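## Task

Take the loose end of the yellow network patch cord and push it into the port beneath the white label until it clicks and latches. Its latch clip must face upward as it goes in. If the cord is still moving shortly after you finish, the task counts as failed.

## Robot and tools

Robot: two arms, left_arm and right_arm, each ending in a two-pad parallel gripper. Base positions in the scene frame: left_arm (+0.039, +0.458, 0) m, quat_wxyz (+1.000, 0, 0, +0.007); right_arm (-0.071, -0.404, 0) m, quat_wxyz (+1.000, 0, 0, +0.012). A camera stand sits behind the arms.

Frames. Scene frame: origin at table-top height halfway between the arms, +z up, +x out over the table, left_arm on +y (arm names do not match image sides). Each arm reports its gripper position (m), orientation and velocities in its own base frame. Motion offsets are taken along the axes of that arm's current Hand target. Gripper axes: fingers point along +z, pads close along x; end_effector_position is the point between the pads, fingertips 17.5 mm further. A block about 10 cm long sticks out toward the gripper's -y side and turns with it. Reported poses can be off by a few cm.

The 18-number row (used by execute_actions and move): one flat list covering both arms, every value in [-1, 1]. Order: left dx, dy, dz, rx, ry, rz, left gripper position, force_limit, speed, then the same nine for the right arm. dx..rz are an offset from that arm's Hand target as it stood when the action or move began, not an absolute pose; 1.0 = 0.6 m or 180 degrees; rx, ry, rz form a single rotation vector. Sending the same offset again moves the arm further. All zeros on the pose re-requests the current Hand target. Gripper position: +1 fully open (50 mm), about -0.65 pads touch, -1 to grip (closes until blocked). force_limit: -1 about 20 N, 0 about 102 N, +1 about 185 N per pad (actual may run ~15 N over). speed: -1 20 mm/s, 0 85, +1 150. Both start at +1. Gripper numbers are always commands, so repeat the last values to leave a gripper alone. A new force_limit or speed only applies after a position change of at least 0.01.

execute_actions(actions, cameras): actions is a list of actions; each action holds up to 15 rows, one per 1/30 s step, the last row repeated to fill 15. Every row counts from the action's start pose. Images return only for an empty actions list or when cameras names them.

move(target, speed, blend, stop_force, zero, blocking, cameras): straight-line path toward the target row (or up to 15 rows, all offsets from the same start Hand targets). speed in m/s, 0.002 to 3.6, default 0.25 (rotation up to twice that in rad/s). blend in m rounds corners in a list; 0 stops at each. Paths do not avoid obstacles or the other arm; grippers lag and overshoot more at speed. Avoid paths near an arm's own base. stop_force in N (3 to 120, both arms) ends an arm's path on felt resistance; it can miss light pushes, sliding parts and touches above the wrist, and is unreliable while the gripper rotates. Leave it out when moving away from something you press on. zero (with stop_force) re-zeroes the force reference first, default true. blocking=false returns early, not allowed with stop_force. The extra move: line reports the ending (done, off_target, moving, held, fault) and limits (paced = pose clipped, held = steps withheld).

wait(seconds 0 to 10): let the scene run holding last commands. stop(): brake a running move; fingers keep going. zoom_image(camera, region [x0,y0,x1,y1] pixels, max 504x504): closer look at the newest image of cam_high, cam_low, cam_left_wrist or cam_right_wrist (all 672x504). zero_wrist_force(arm): subtracts the current wrist reading. finished_scene(scene): ends the current scene, irreversible; pass its number.

Results: per-arm pose, velocities, Hand target (last commanded pose after clipping; a gripper may rest short of it, so send the gap as an offset), Joint positions and torques, Tool commands, gripper object_status (0 moving, 1 blocked opening, 2 blocked closing = holding, 3 reached position or pads met = likely empty), position_measured (opening ≈ (250 - value) × 0.202 mm), Wrist force/torque in the gripper's own axes plus peak line, motor temperatures, step readings. "within noise" means the arm is still.

Control notes: orientation commands are clipped to 32 degrees from the measured one per step; commands are smoothed with ~0.09 or 0.17–0.22 s lag. Arms are stiff: a target just past a firm contact presses hard. To release a push, command a target behind the gripper's current position.

Avoid: arm stops from torque (wrist joints 26 N m, others 139 N m) or outside force near 150 N (±25), each costing 10 s; motors overheating at 85 °C (warning at 70 °C) from holding loads or straining; arms touching or gripping each other; hitting fixed things; dropping parts, releasing moving parts, or anything leaving the table. Plugs must be seated with the clip up and cords left at rest before finishing.

Each tool is called after "Request:" in YAML: its name, and indented under it one key for each argument.

## Session

Request:
execute_actions:
  actions: []

Scene clock: 0.00 s.
left_arm: end_effector_position=(+0.7981, -0.1449, +0.3668) position_measured=3 object_status=3 end_effector_quat_wxyz=(-0.068, +0.672, +0.679, +0.289) | right_arm: end_effector_position=(+0.6008, +0.3236, +0.3013) position_measured=3 object_status=3 end_effector_quat_wxyz=(-0.321, +0.412, +0.845, +0.118)
Joint positions: left_arm=[-0.532 -0.856 0.609 -1.336 -0.968 -0.539] | right_arm=[3.599 -2.182 -0.924 -1.855 2.229 -0.292]
Joint velocities: within noise
Joint torques (N m): no reading
Motor temperatures (°C): left_arm=[31 32 32 38 40 36] | right_arm=[37 29 33 35 42 47]
Wrist force (N): no reading
Wrist torque (N m): no reading
Wrist force, peak (N): no reading
Hand target: left_arm +0.7981, -0.1449, +0.3668; -0.068, +0.672, +0.679, +0.289 | right_arm +0.6008, +0.3236, +0.3013; -0.321, +0.412, +0.845, +0.118
Tool commands: left_gripper/position=+1.0 left_gripper/force_limit=+1.0 left_gripper/speed=+1.0 right_gripper/position=+1.0 right_gripper/force_limit=+1.0 right_gripper/speed=+1.0

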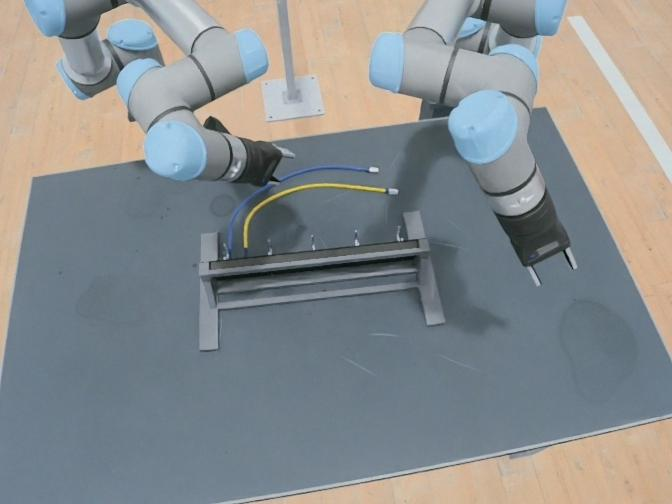

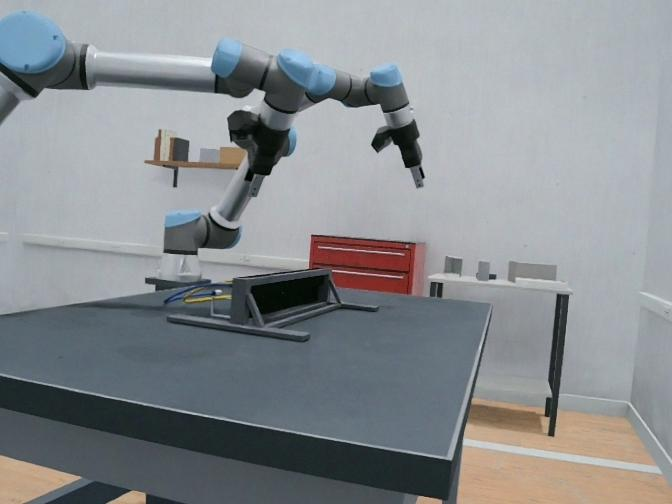

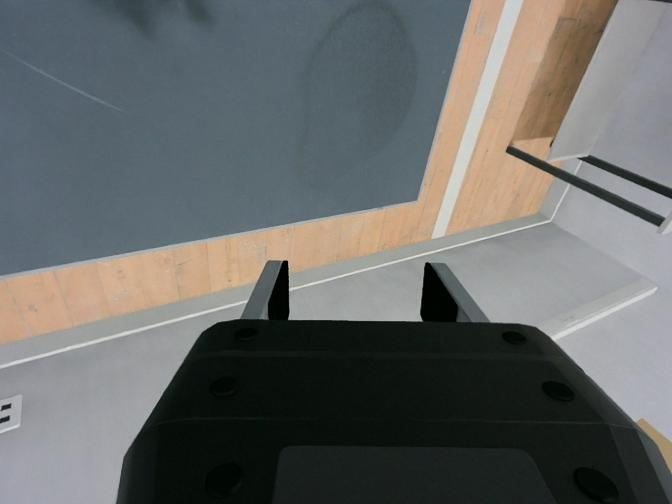

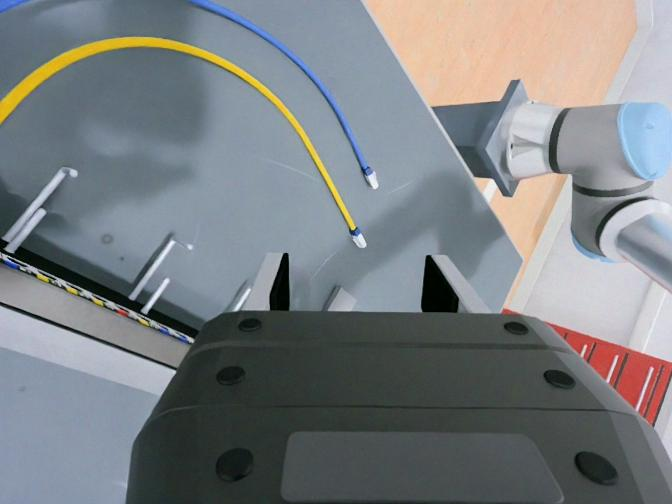

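Request:
zoom_image:
  camera: "cam_high"
  region: [180, 140, 460, 350]

Request:
zoom_image:
  camera: "cam_right_wrist"
  region: [0, 0, 504, 340]

Request:
zoom_image:
  camera: "cam_low"
  region: [140, 230, 400, 360]

Scaled by 1.800.

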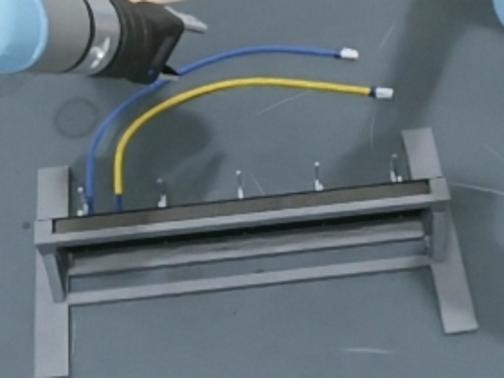

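Scaled by 1.000.

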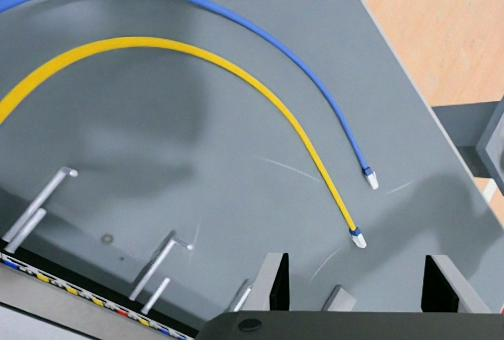

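Scaled by 1.938.

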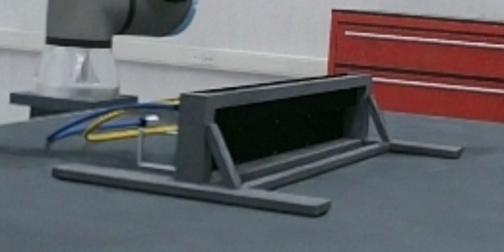

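Request:
zoom_image:
  camera: "cam_right_wrist"
  region: [180, 220, 500, 360]

Request:
zoom_image:
  camera: "cam_left_wrist"
  region: [180, 220, 500, 360]

Request:
zoom_image:
  camera: "cam_right_wrist"
  region: [0, 140, 220, 360]

Scaled by 1.575.

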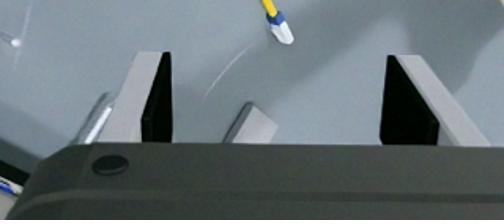

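Scaled by 1.575.

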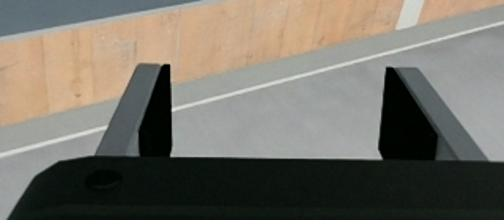

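Scaled by 2.291.

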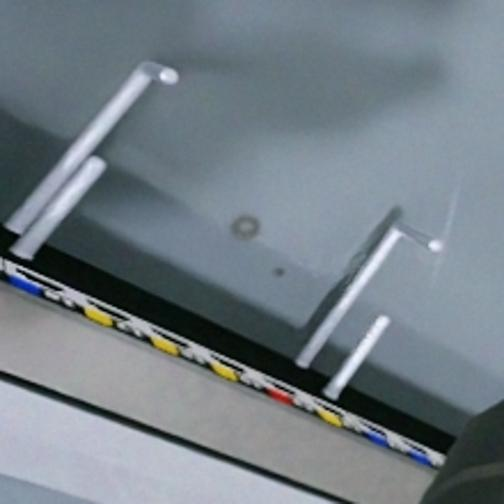

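Request:
zoom_image:
  camera: "cam_right_wrist"
  region: [230, 240, 310, 320]

Request:
zoom_image:
  camera: "cam_right_wrist"
  region: [410, 240, 490, 320]

Request:
zoom_image:
  camera: "cam_right_wrist"
  region: [310, 190, 410, 270]

Scaled by 6.300.

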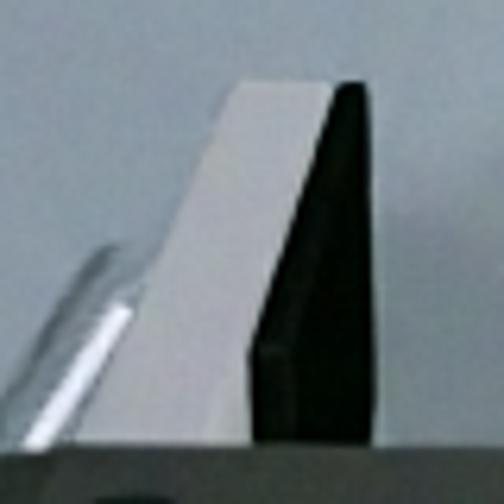

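Scaled by 6.300.

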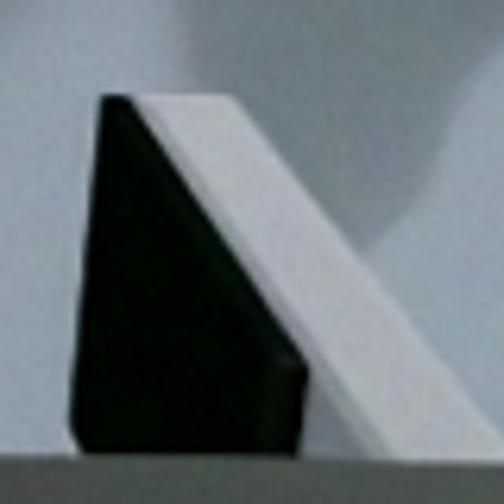

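Scaled by 5.040.

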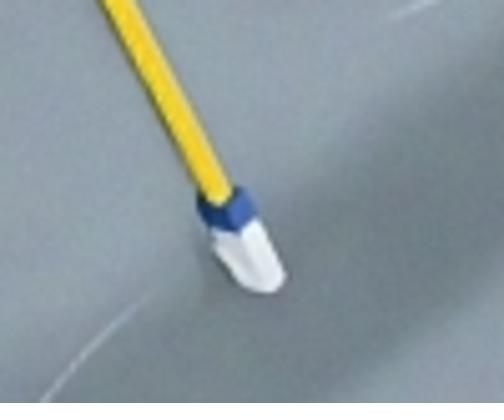

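Request:
move:
  target: [0,0,0,0,0,0,1,1,1,0.168,-0.117,0.3705,-0.3014,-0.2724,0.1246,1,1,1]
  speed: 0.25
  cameras: ["all"]

Scene clock: 164.37 s.
left_arm: end_effector_position=(+0.7981, -0.1449, +0.3668) position_measured=3 object_status=3 end_effector_quat_wxyz=(-0.068, +0.672, +0.679, +0.289) | right_arm: end_effector_position=(+0.4019, +0.4446, +0.1998) position_measured=3 object_status=3 end_effector_quat_wxyz=(+0.243, +0.664, +0.665, +0.242)
Joint positions: left_arm=[-0.532 -0.856 0.609 -1.336 -0.968 -0.539] | right_arm=[4.494 -1.694 -1.995 -0.845 0.891 1.289]
Joint torques (N m): left_arm=[-0.38 -54.06 -26.08 -2.93 1.34 0.06] | right_arm=[-3.59 38.96 19.28 2.78 -3.23 1.2]
Wrist force (N): left_arm=[0.1 0.0 -0.1] | right_arm=[1.9 -2.4 -1.6]
Wrist torque (N m): left_arm=[-0.01 -0.01 0.00] | right_arm=[-0.44 -0.38 0.08]
Wrist force, peak (N): left_arm=[0.4 0.3 0.2] | right_arm=[3.0 -4.5 -1.8]
Hand target: left_arm +0.7981, -0.1449, +0.3668; -0.068, +0.672, +0.679, +0.289 | right_arm +0.4019, +0.4445, +0.1998; +0.243, +0.664, +0.664, +0.242
Off the commanded pose: left_arm 0.000 m, 0 deg | right_arm 0.000 m, 0 deg.
move: done

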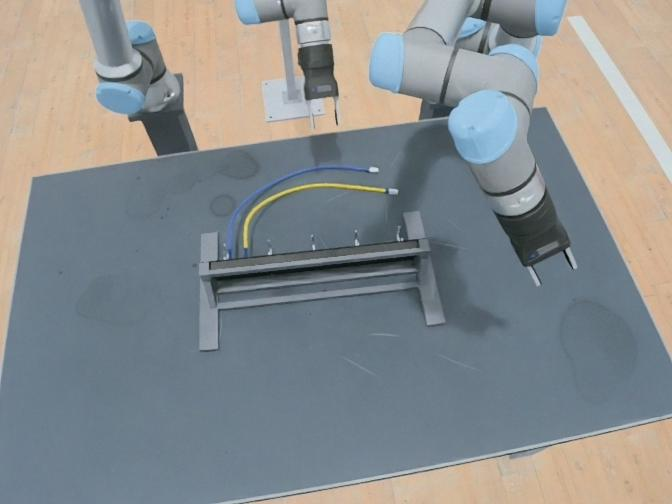

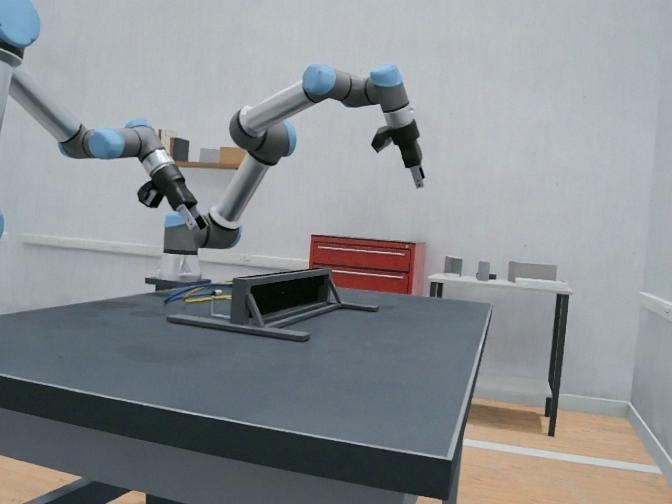

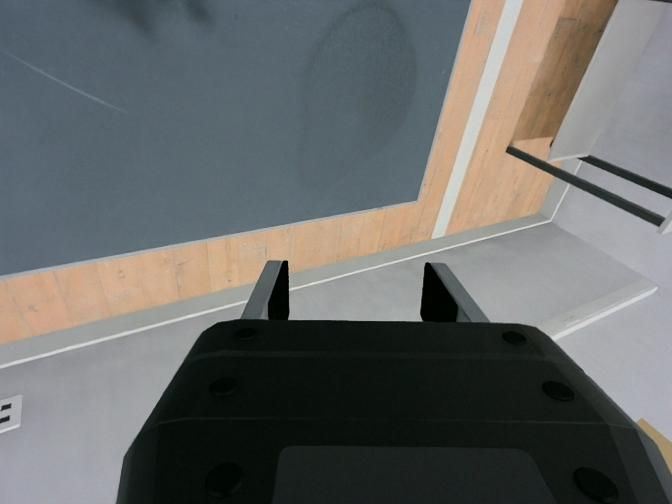

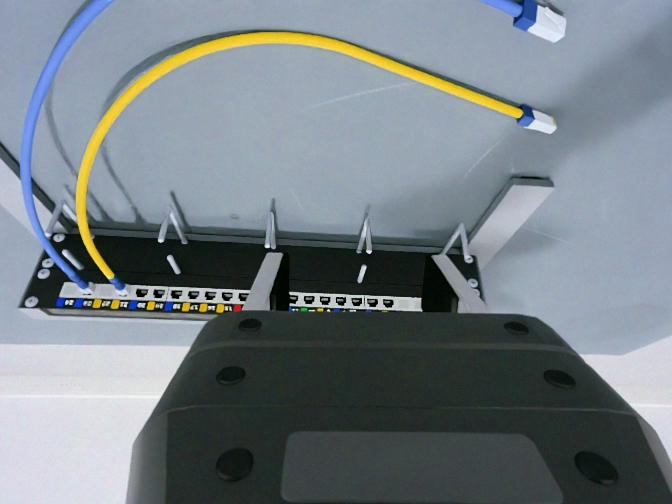

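Request:
zoom_image:
  camera: "cam_right_wrist"
  region: [20, 260, 260, 330]

Request:
zoom_image:
  camera: "cam_right_wrist"
  region: [270, 260, 510, 330]

Request:
zoom_image:
  camera: "cam_right_wrist"
  region: [480, 80, 580, 160]

Scaled by 2.100.

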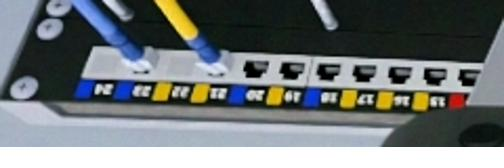

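Scaled by 2.100.

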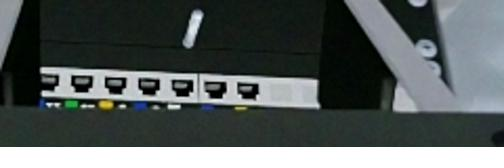

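Scaled by 5.040.

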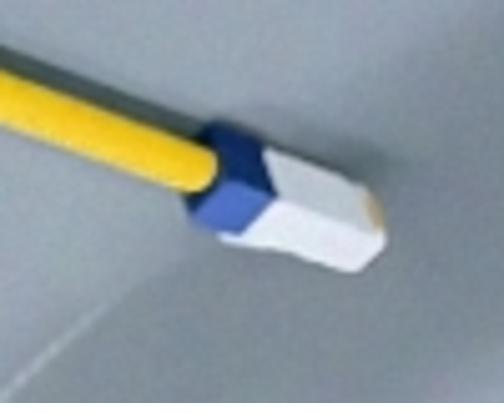

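Request:
move:
  target: [0,0,0,0,0,0,1,1,1,0,0.0857,-0.102,-0.067,0,0,1,1,1]
  speed: 0.25
  cameras: ["cam_right_wrist"]

Request:
zoom_image:
  camera: "cam_right_wrist"
  region: [240, 180, 440, 320]

Request:
zoom_image:
  camera: "cam_right_wrist"
  region: [40, 180, 260, 320]

Scene clock: 195.87 s.
left_arm: end_effector_position=(+0.7981, -0.1449, +0.3668) position_measured=3 object_status=3 end_effector_quat_wxyz=(-0.068, +0.672, +0.679, +0.289) | right_arm: end_effector_position=(+0.4017, +0.4448, +0.2797) position_measured=3 object_status=3 end_effector_quat_wxyz=(+0.311, +0.635, +0.635, +0.310)
Joint positions: left_arm=[-0.532 -0.856 0.609 -1.336 -0.968 -0.539] | right_arm=[4.573 -1.605 -1.973 -0.958 0.673 1.346]
Joint torques (N m): left_arm=[0.24 -55.03 -25.59 -3.04 1.42 0.04] | right_arm=[-13.59 18.74 19.56 3.55 -3.62 -1.65]
Wrist force (N): left_arm=[0.0 -0.1 0.2] | right_arm=[2.3 -2.6 -1.8]
Wrist torque (N m): left_arm=[-0.01 -0.01 0.00] | right_arm=[-0.50 -0.46 0.07]
Wrist force, peak (N): left_arm=[-0.1 0.3 0.4] | right_arm=[2.3 -3.2 -1.8]
Hand target: left_arm +0.7981, -0.1449, +0.3668; -0.068, +0.672, +0.679, +0.289 | right_arm +0.4018, +0.4447, +0.2797; +0.311, +0.635, +0.635, +0.310
Off the commanded pose: left_arm 0.000 m, 0 deg | right_arm 0.000 m, 0 deg.
move: done
Images, in order (width x height): cam_right_wrist 672x504.

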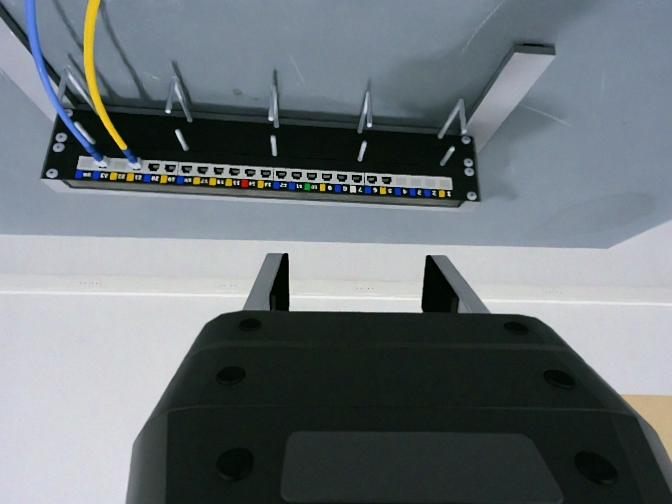

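Scaled by 2.520.

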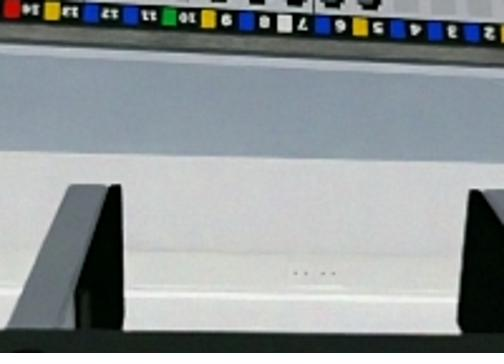

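Scaled by 2.291.

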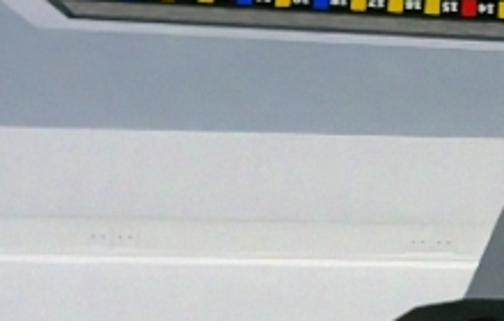

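Request:
zoom_image:
  camera: "cam_right_wrist"
  region: [320, 150, 470, 215]

Request:
zoom_image:
  camera: "cam_right_wrist"
  region: [230, 130, 480, 215]

Request:
zoom_image:
  camera: "cam_right_wrist"
  region: [20, 90, 250, 215]

Scaled by 3.360.

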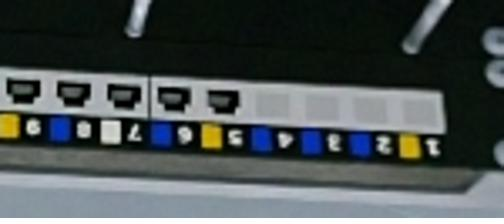

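Scaled by 2.016.

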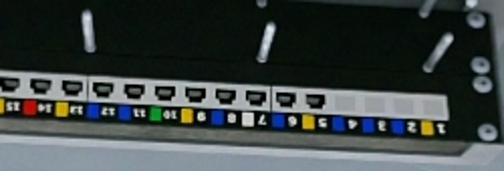

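Scaled by 2.191.

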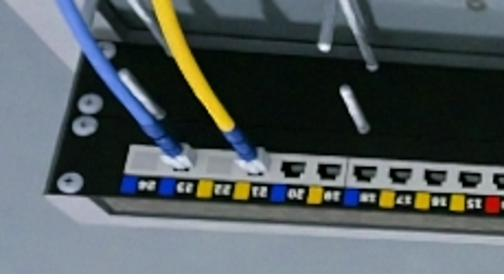

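Request:
move:
  target: [0,0,0,0,0,0,1,1,1,0.27,-0.2248,0.2568,0.122,0,0,1,1,1]
  speed: 0.3
  cameras: ["cam_right_wrist"]

Request:
zoom_image:
  camera: "cam_right_wrist"
  region: [250, 180, 430, 310]

Scene clock: 339.63 s.
left_arm: end_effector_position=(+0.7981, -0.1449, +0.3668) position_measured=3 object_status=3 end_effector_quat_wxyz=(-0.068, +0.672, +0.679, +0.289) | right_arm: end_effector_position=(+0.4409, +0.6062, +0.0785) position_measured=3 object_status=3 end_effector_quat_wxyz=(+0.185, +0.683, +0.683, +0.184)
Joint positions: left_arm=[-0.532 -0.856 0.609 -1.336 -0.968 -0.539] | right_arm=[4.436 -2.189 -1.554 -0.814 1.065 1.254]
Joint torques (N m): left_arm=[-0.3 -54.37 -25.27 -3.17 1.36 0.02] | right_arm=[14.76 38.72 31.52 4.57 -0.68 1.24]
Wrist force (N): left_arm=[0.0 0.1 0.2] | right_arm=[1.6 -1.6 -1.2]
Wrist torque (N m): left_arm=[0.02 0.00 0.00] | right_arm=[-0.28 -0.32 0.05]
Wrist force, peak (N): left_arm=[0.3 -0.1 0.4] | right_arm=[3.6 -2.2 1.6]
Hand target: left_arm +0.7981, -0.1449, +0.3668; -0.068, +0.672, +0.679, +0.289 | right_arm +0.4407, +0.6063, +0.0784; +0.185, +0.683, +0.683, +0.184
Off the commanded pose: left_arm 0.000 m, 0 deg | right_arm 0.000 m, 0 deg.
move: done
Images, in order (width x height): cam_right_wrist 672x504.

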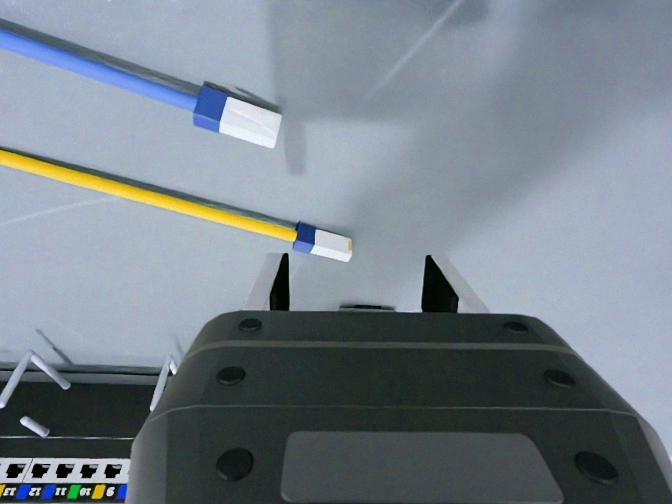

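Scaled by 2.800.

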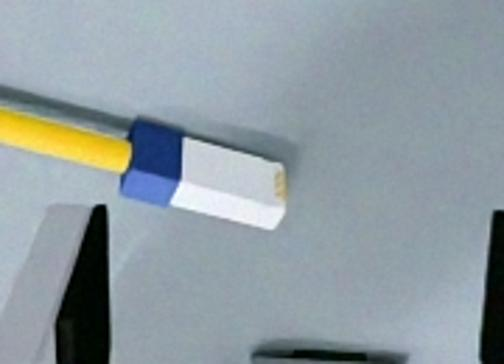

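Request:
move:
  target: [-0.3002,-0.7623,-0.217,-0.0888,-0.2061,0.594,1,1,1,-0.677,0.0968,-0.4675,0,0,0,1,1,1]
  speed: 0.3
  cameras: ["all"]

Scene clock: 463.63 s.
left_arm: end_effector_position=(+0.3404, -0.3330, +0.2498) position_measured=3 object_status=3 end_effector_quat_wxyz=(+0.000, +0.985, -0.175, +0.000) | right_arm: end_effector_position=(+0.3499, +0.2006, +0.3508) position_measured=3 object_status=3 end_effector_quat_wxyz=(+0.185, +0.683, +0.683, +0.184)
Joint positions: left_arm=[-1.058 -1.634 1.833 -1.77 -1.571 0.865] | right_arm=[4.347 -1.02 -2.045 -1.444 1.081 1.154]
Joint torques (N m): left_arm=[0.13 -15.13 -38.91 -5.03 1.77 -0.1] | right_arm=[14.05 0.21 21.56 3.19 -2.78 1.04]
Wrist force (N): left_arm=[0.2 -0.3 0.5] | right_arm=[1.8 -1.6 -1.1]
Wrist torque (N m): left_arm=[-0.14 0.05 0.11] | right_arm=[-0.28 -0.37 0.04]
Wrist force, peak (N): left_arm=[0.4 2.0 0.6] | right_arm=[3.2 -2.0 -0.1]
Hand target: left_arm +0.3404, -0.3331, +0.2499; +0.000, +0.985, -0.175, +0.000 | right_arm +0.3498, +0.2006, +0.3507; +0.185, +0.683, +0.683, +0.184
Off the commanded pose: left_arm 0.000 m, 0 deg | right_arm 0.000 m, 0 deg.
move: done

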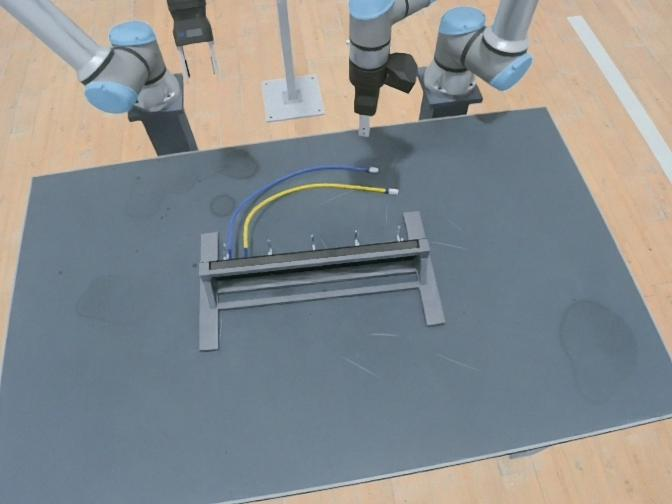

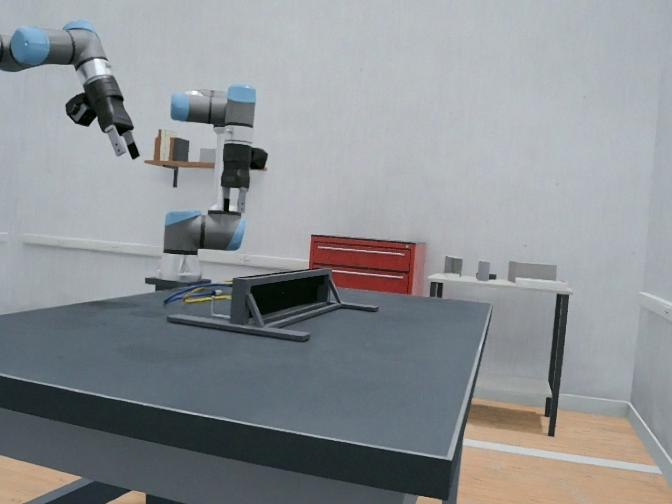

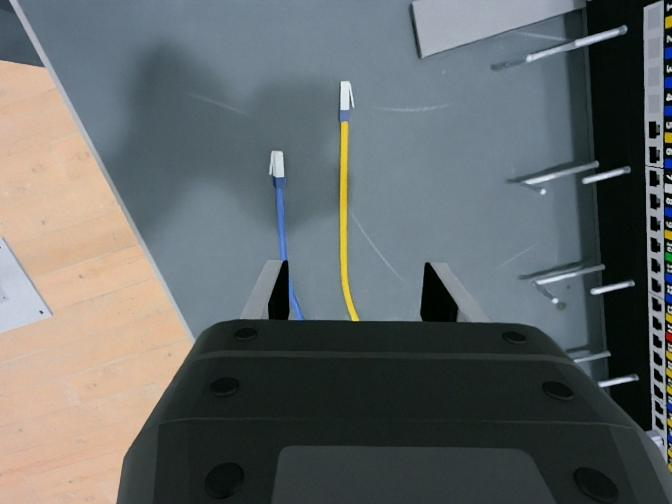

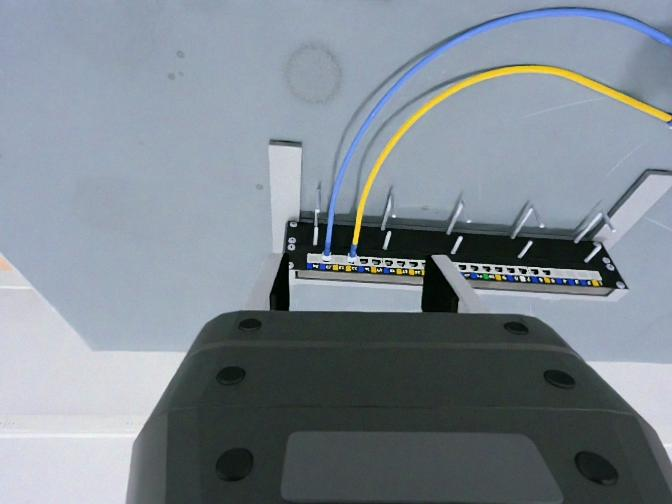

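Request:
zoom_image:
  camera: "cam_left_wrist"
  region: [310, 60, 390, 140]

Request:
zoom_image:
  camera: "cam_left_wrist"
  region: [490, 0, 672, 240]

Request:
zoom_image:
  camera: "cam_left_wrist"
  region: [490, 200, 672, 504]

Request:
zoom_image:
  camera: "cam_left_wrist"
  region: [240, 240, 450, 330]

Scaled by 6.300.

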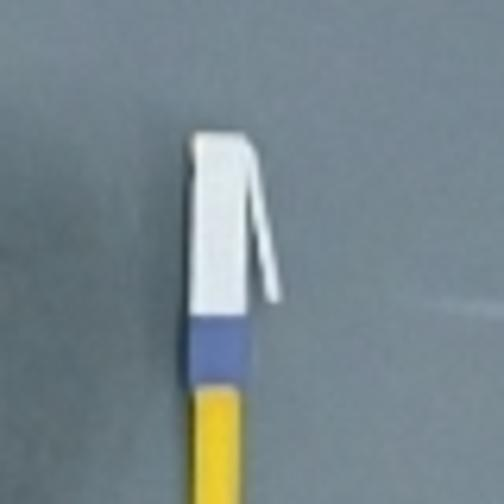

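Scaled by 2.100.

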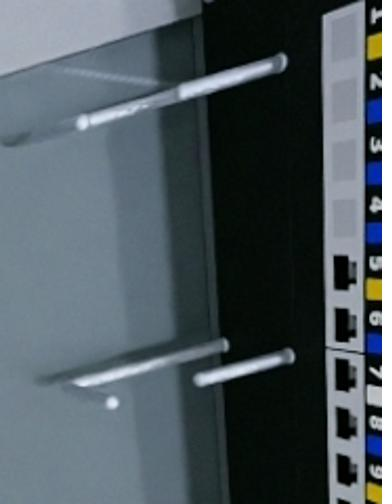

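Scaled by 1.658.

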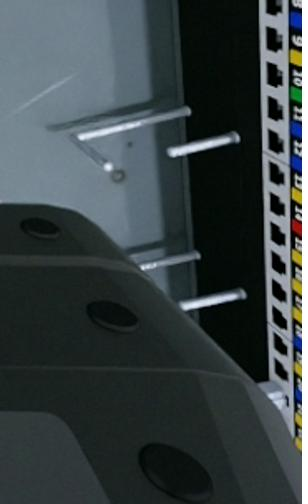

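Scaled by 2.400.

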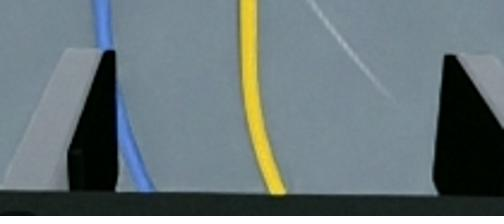

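Request:
move:
  target: [0.005,-0.015,0.3167,0,0,0,1,1,1,0,0,0,0,0,0,1,1,1]
  speed: 0.25
  cameras: ["cam_left_wrist", "cam_low"]

Request:
zoom_image:
  camera: "cam_left_wrist"
  region: [240, 100, 450, 330]

Scene clock: 506.20 s.
left_arm: end_effector_position=(+0.3463, -0.3256, +0.0599) position_measured=3 object_status=3 end_effector_quat_wxyz=(+0.000, +0.985, -0.175, +0.000) | right_arm: end_effector_position=(+0.3498, +0.2006, +0.3507) position_measured=3 object_status=3 end_effector_quat_wxyz=(+0.185, +0.683, +0.683, +0.184)
Joint positions: left_arm=[-1.039 -1.415 2.151 -2.306 -1.571 0.884] | right_arm=[4.347 -1.02 -2.045 -1.444 1.081 1.154]
Joint torques (N m): left_arm=[-6.42 -20.87 -26.38 -4.43 2.08 -1.47] | right_arm=[14.86 8.55 20.94 2.24 -3.51 0.5]
Wrist force (N): left_arm=[0.2 -0.3 0.6] | right_arm=[1.8 -1.7 -1.1]
Wrist torque (N m): left_arm=[-0.15 0.05 -0.06] | right_arm=[-0.29 -0.37 0.04]
Wrist force, peak (N): left_arm=[-0.1 -0.4 3.6] | right_arm=[2.0 -1.6 -1.4]
Hand target: left_arm +0.3463, -0.3257, +0.0598; +0.000, +0.985, -0.175, +0.000 | right_arm +0.3498, +0.2006, +0.3507; +0.185, +0.683, +0.683, +0.184
Off the commanded pose: left_arm 0.000 m, 0 deg | right_arm 0.000 m, 0 deg.
move: done
Images, in order (width x height): cam_low 672x504, cam_left_wrist 672x504.

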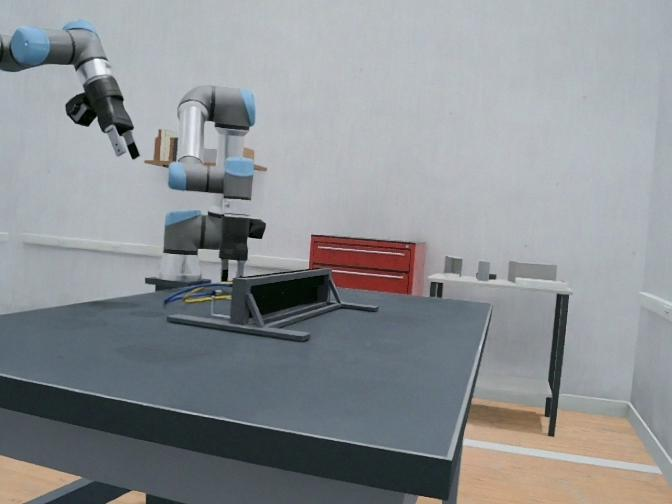

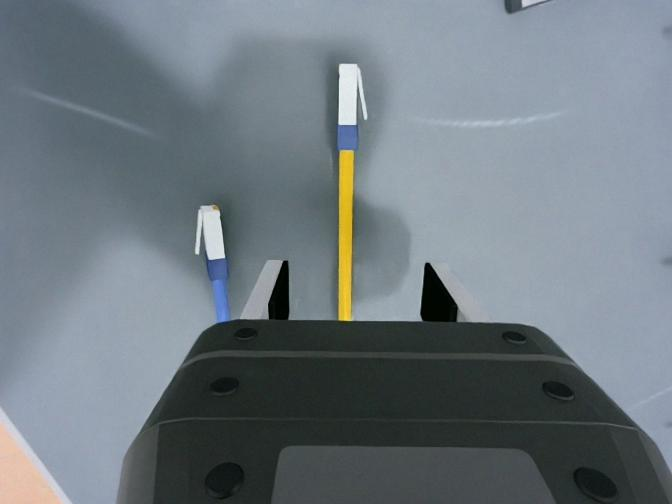

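Scaled by 2.191.

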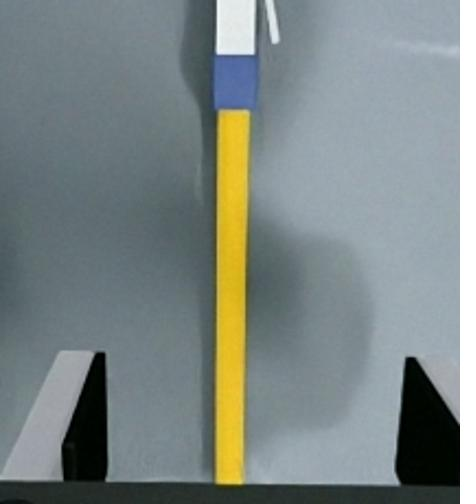

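Request:
zero_wrist_force:
  arm: "left_arm"

Request:
move:
  target: [-0.0033,0,0.0583,0,0,0,1,1,1,0,0,0,0,0,0,1,1,1]
  speed: 0.1

Request:
move:
  target: [0,0,0.0183,0,0,0,1,1,1,0,0,0,0,0,0,1,1,1]
  speed: 0.008
  stop_force: 4
  cameras: ["cam_left_wrist"]

Wrist force sensor zeroed.

Scene clock: 515.13 s.
left_arm: end_effector_position=(+0.3444, -0.3249, +0.0248) position_measured=3 object_status=3 end_effector_quat_wxyz=(+0.000, +0.985, -0.175, +0.000) | right_arm: end_effector_position=(+0.3498, +0.2006, +0.3507) position_measured=3 object_status=3 end_effector_quat_wxyz=(+0.185, +0.683, +0.683, +0.184)
Joint positions: left_arm=[-1.042 -1.348 2.191 -2.414 -1.571 0.881] | right_arm=[4.347 -1.02 -2.045 -1.444 1.081 1.154]
Joint torques (N m): left_arm=[0.62 -31.89 -32.53 -0.98 1.87 -0.42] | right_arm=[13.99 7.75 21.28 2.86 -3.43 0.37]
Wrist force (N, zeroed by zero_wrist_force on left_arm): left_arm=[0.0 0.0 0.0] | right_arm=[1.8 -1.6 -1.0]
Wrist torque (N m, zeroed by zero_wrist_force on left_arm): left_arm=[0.00 -0.02 0.16] | right_arm=[-0.28 -0.38 0.04]
Wrist force, peak (N, zeroed by zero_wrist_force on left_arm): left_arm=[0.3 0.1 -1.2] | right_arm=[1.8 -1.8 -1.4]
Hand target: left_arm +0.3444, -0.3250, +0.0249; +0.000, +0.985, -0.175, +0.000 | right_arm +0.3498, +0.2006, +0.3507; +0.185, +0.683, +0.683, +0.184
Off the commanded pose: left_arm 0.000 m, 0 deg | right_arm 0.000 m, 0 deg.
move: done

Scene clock: 517.20 s.
left_arm: end_effector_position=(+0.3444, -0.3250, +0.0185) position_measured=3 object_status=3 end_effector_quat_wxyz=(+0.000, +0.985, -0.175, +0.000) | right_arm: end_effector_position=(+0.3498, +0.2006, +0.3507) position_measured=3 object_status=3 end_effector_quat_wxyz=(+0.185, +0.683, +0.683, +0.184)
Joint positions: left_arm=[-1.042 -1.334 2.197 -2.433 -1.571 0.881] | right_arm=[4.347 -1.02 -2.045 -1.444 1.081 1.154]
Joint torques (N m): left_arm=[4.55 -33.24 -29.53 -0.06 1.86 1.65] | right_arm=[13.77 8.51 21.4 3.29 -3.5 0]
Wrist force (N, zeroed by zero_wrist_force on left_arm): left_arm=[0.4 0.6 -3.6] | right_arm=[1.8 -1.7 -1.1]
Wrist torque (N m, zeroed by zero_wrist_force on left_arm): left_arm=[-0.02 0.16 0.17] | right_arm=[-0.29 -0.37 0.05]
Wrist force, peak (N, zeroed by zero_wrist_force on left_arm): left_arm=[-3.7 -3.1 -21.6] | right_arm=[1.8 -1.9 -1.2]
Hand target: left_arm +0.3444, -0.3250, +0.0185; +0.000, +0.985, -0.175, +0.000 (not the last commanded pose) | right_arm +0.3498, +0.2006, +0.3507; +0.185, +0.683, +0.683, +0.184
Off the commanded pose: left_arm 0.005 m, 0 deg | right_arm 0.000 m, 0 deg.
move: contact (left_arm)
Images, in order (width x height): cam_left_wrist 672x504.

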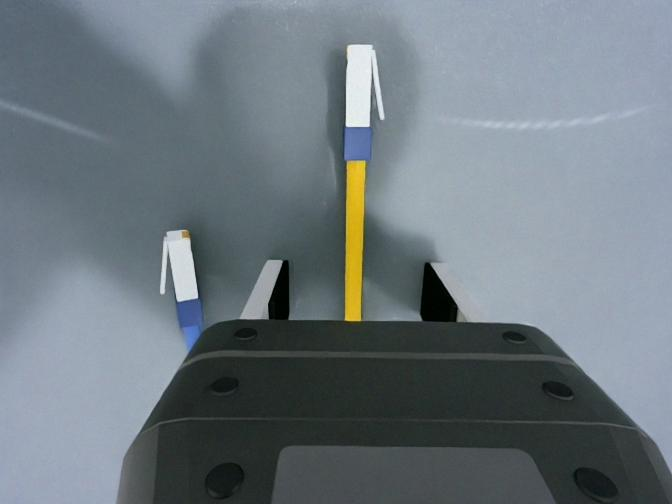

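Request:
move:
  target:
    - [0,0,-0.0015,0,0,0,1,-0.75,-0.8,0,0,0,0,0,0,1,1,1]
    - [0,0,-0.0015,0,0,0,-1,-0.75,-0.8,0,0,0,0,0,0,1,1,1]
  speed: 0.02
  cameras: ["cam_left_wrist"]

Scene clock: 526.60 s.
left_arm: end_effector_position=(+0.3444, -0.3250, +0.0194) position_measured=226 object_status=0 end_effector_quat_wxyz=(+0.000, +0.985, -0.175, +0.000) | right_arm: end_effector_position=(+0.3498, +0.2006, +0.3507) position_measured=3 object_status=3 end_effector_quat_wxyz=(+0.185, +0.683, +0.683, +0.184)
Joint positions: left_arm=[-1.042 -1.336 2.196 -2.431 -1.571 0.881] | right_arm=[4.347 -1.02 -2.045 -1.444 1.081 1.154]
Joint torques (N m): left_arm=[-4.5 -23.09 -24.8 -4.62 1.81 1.69] | right_arm=[14.22 7.76 20.94 4.24 -3.52 -0.43]
Wrist force (N, zeroed by zero_wrist_force on left_arm): left_arm=[-0.2 0.0 -0.2] | right_arm=[1.8 -1.4 -1.2]
Wrist torque (N m, zeroed by zero_wrist_force on left_arm): left_arm=[0.01 0.02 0.16] | right_arm=[-0.25 -0.37 0.04]
Wrist force, peak (N, zeroed by zero_wrist_force on left_arm): left_arm=[0.6 0.8 -3.6] | right_arm=[2.0 -1.7 -1.3]
Hand target: left_arm +0.3444, -0.3250, +0.0194; +0.000, +0.985, -0.175, +0.000 | right_arm +0.3498, +0.2006, +0.3507; +0.185, +0.683, +0.683, +0.184
Off the commanded pose: left_arm 0.000 m, 0 deg | right_arm 0.000 m, 0 deg.
move: done
Images, in order (width x height): cam_left_wrist 672x504.

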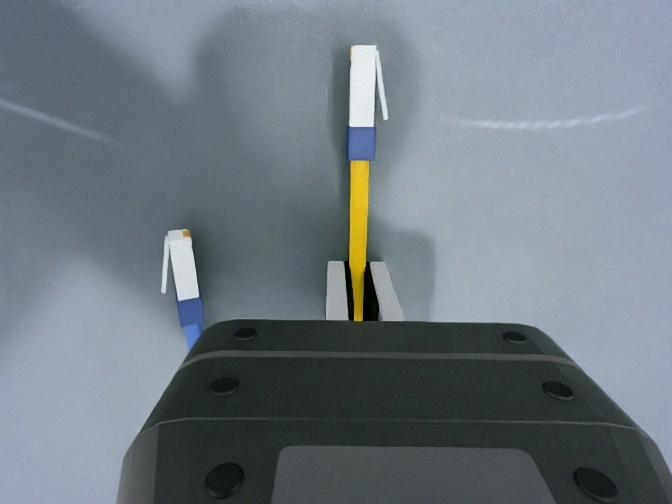

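Request:
move:
  target: [0,0,-0.0667,0,0,0,-1,-0.75,-0.8,0,0,0,0,0,0,1,1,1]
  speed: 0.08
  cameras: ["cam_left_wrist", "cam_right_wrist"]

Scene clock: 532.00 s.
left_arm: end_effector_position=(+0.3445, -0.3251, +0.0595) position_measured=226 object_status=2 end_effector_quat_wxyz=(+0.000, +0.985, -0.175, +0.000) | right_arm: end_effector_position=(+0.3498, +0.2006, +0.3507) position_measured=3 object_status=3 end_effector_quat_wxyz=(+0.185, +0.683, +0.683, +0.184)
Joint positions: left_arm=[-1.042 -1.418 2.156 -2.309 -1.571 0.882] | right_arm=[4.347 -1.02 -2.045 -1.444 1.081 1.154]
Joint torques (N m): left_arm=[3.83 -25.12 -7.27 -4.52 1.98 0.63] | right_arm=[13.53 7.84 22.04 4.16 -3.32 -0.71]
Wrist force (N, zeroed by zero_wrist_force on left_arm): left_arm=[0.0 0.1 0.1] | right_arm=[1.9 -1.6 -1.3]
Wrist torque (N m, zeroed by zero_wrist_force on left_arm): left_arm=[0.02 0.00 0.16] | right_arm=[-0.28 -0.39 0.04]
Wrist force, peak (N, zeroed by zero_wrist_force on left_arm): left_arm=[0.0 0.1 1.6] | right_arm=[1.9 -1.6 -1.5]
Hand target: left_arm +0.3444, -0.3250, +0.0595; +0.000, +0.985, -0.175, +0.000 | right_arm +0.3498, +0.2006, +0.3507; +0.185, +0.683, +0.683, +0.184
Off the commanded pose: left_arm 0.000 m, 0 deg | right_arm 0.000 m, 0 deg.
move: done
Images, in order (width x height): cam_left_wrist 672x504, cam_right_wrist 672x504.

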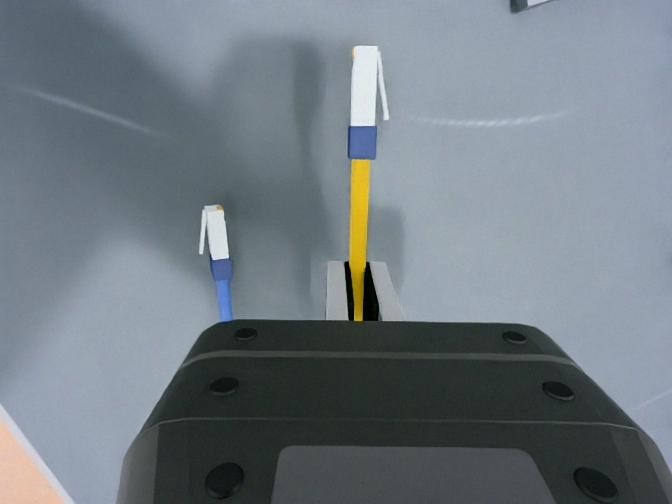

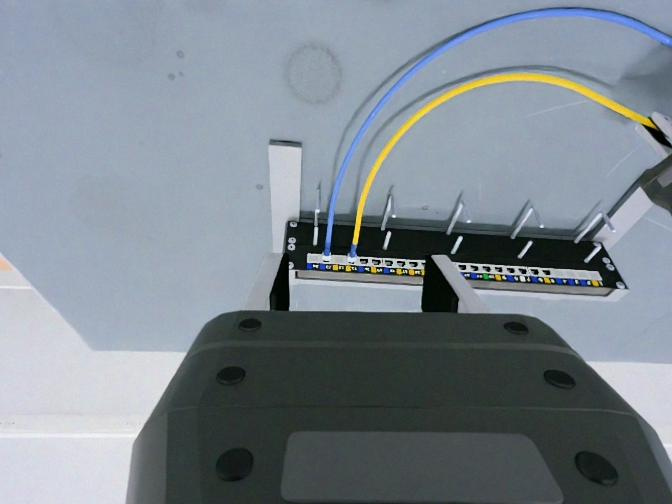

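Request:
move:
  target:
    - [0,0,-0.1175,0,0,0,-1,-0.75,-0.8,0,0,0,0,0,0,1,1,1]
    - [0.1215,0.0332,-0.2342,-0.3047,0.4297,0.3047,-1,-0.75,-0.8,0,0,0,0,0,0,1,1,1]
  speed: 0.16
  blend: [0.04,0]
  cameras: ["all"]

Scene clock: 618.47 s.
left_arm: end_effector_position=(+0.4061, -0.3688, +0.2000) position_measured=226 object_status=2 end_effector_quat_wxyz=(+0.504, +0.496, -0.504, +0.496) | right_arm: end_effector_position=(+0.3498, +0.2006, +0.3507) position_measured=3 object_status=3 end_effector_quat_wxyz=(+0.185, +0.683, +0.683, +0.184)
Joint positions: left_arm=[-0.581 -0.827 2.1 -4.414 -2.575 1.571] | right_arm=[4.347 -1.02 -2.045 -1.444 1.081 1.154]
Joint torques (N m): left_arm=[-6.77 -42.26 2.16 0.15 0.97 1.6] | right_arm=[13.09 7.35 20.54 4.11 -3.42 -0.82]
Wrist force (N, zeroed by zero_wrist_force on left_arm): left_arm=[0.4 0.6 -3.5] | right_arm=[1.6 -1.5 -1.4]
Wrist torque (N m, zeroed by zero_wrist_force on left_arm): left_arm=[0.21 -0.27 0.03] | right_arm=[-0.26 -0.34 0.04]
Wrist force, peak (N, zeroed by zero_wrist_force on left_arm): left_arm=[0.6 0.4 -3.8] | right_arm=[2.0 -1.8 -1.3]
Hand target: left_arm +0.4060, -0.3689, +0.2000; +0.504, +0.496, -0.504, +0.496 | right_arm +0.3498, +0.2006, +0.3507; +0.185, +0.683, +0.683, +0.184
Off the commanded pose: left_arm 0.000 m, 0 deg | right_arm 0.000 m, 0 deg.
move: done; blend cut to 0.0352 m at target 1

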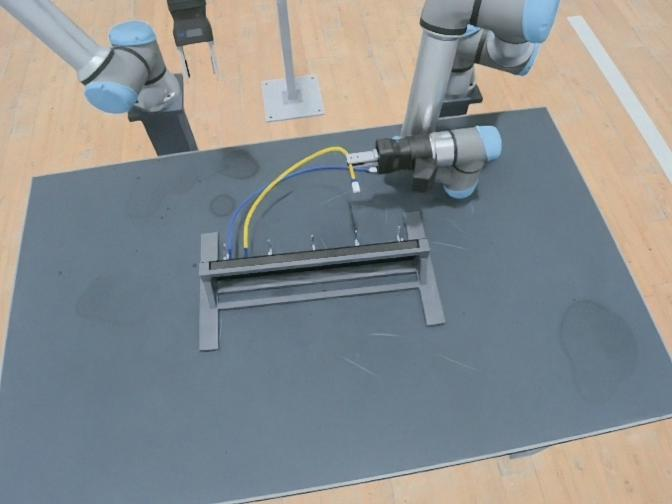

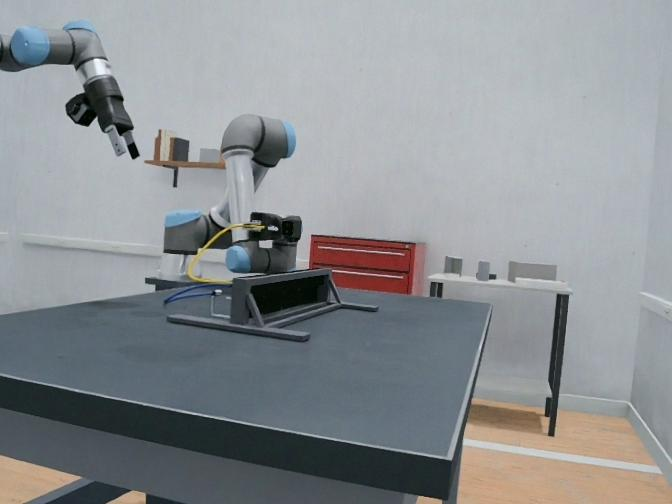

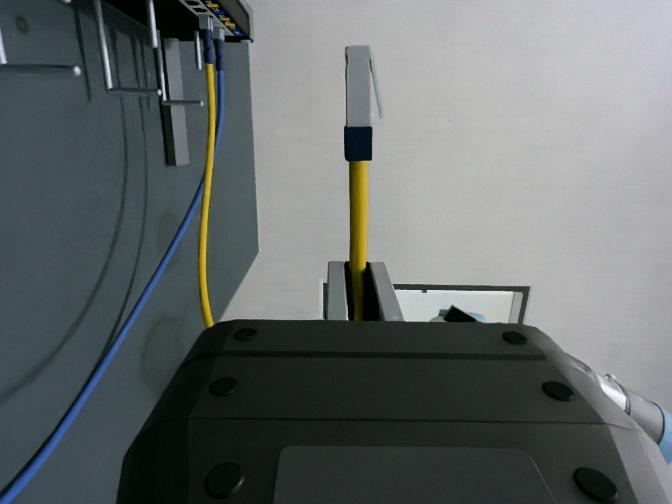

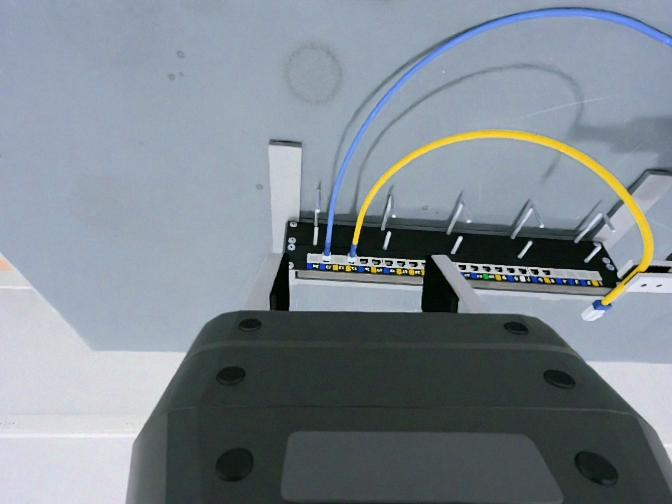

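Request:
zoom_image:
  camera: "cam_right_wrist"
  region: [560, 220, 672, 340]

Request:
zoom_image:
  camera: "cam_left_wrist"
  region: [310, 30, 430, 330]

Scaled by 4.200.

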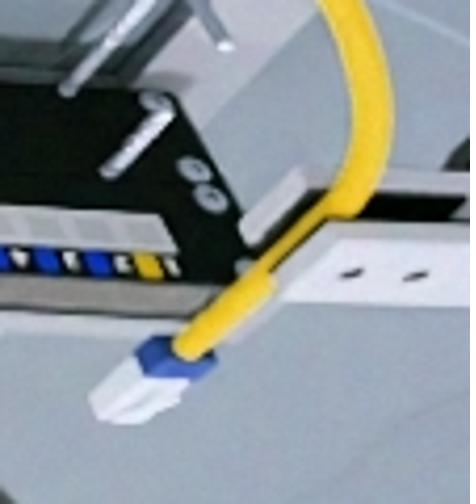

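Scaled by 1.680.

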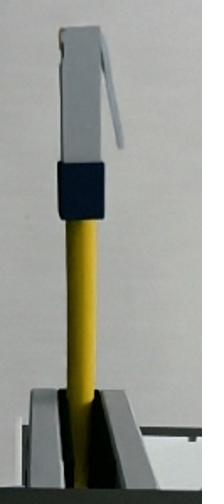

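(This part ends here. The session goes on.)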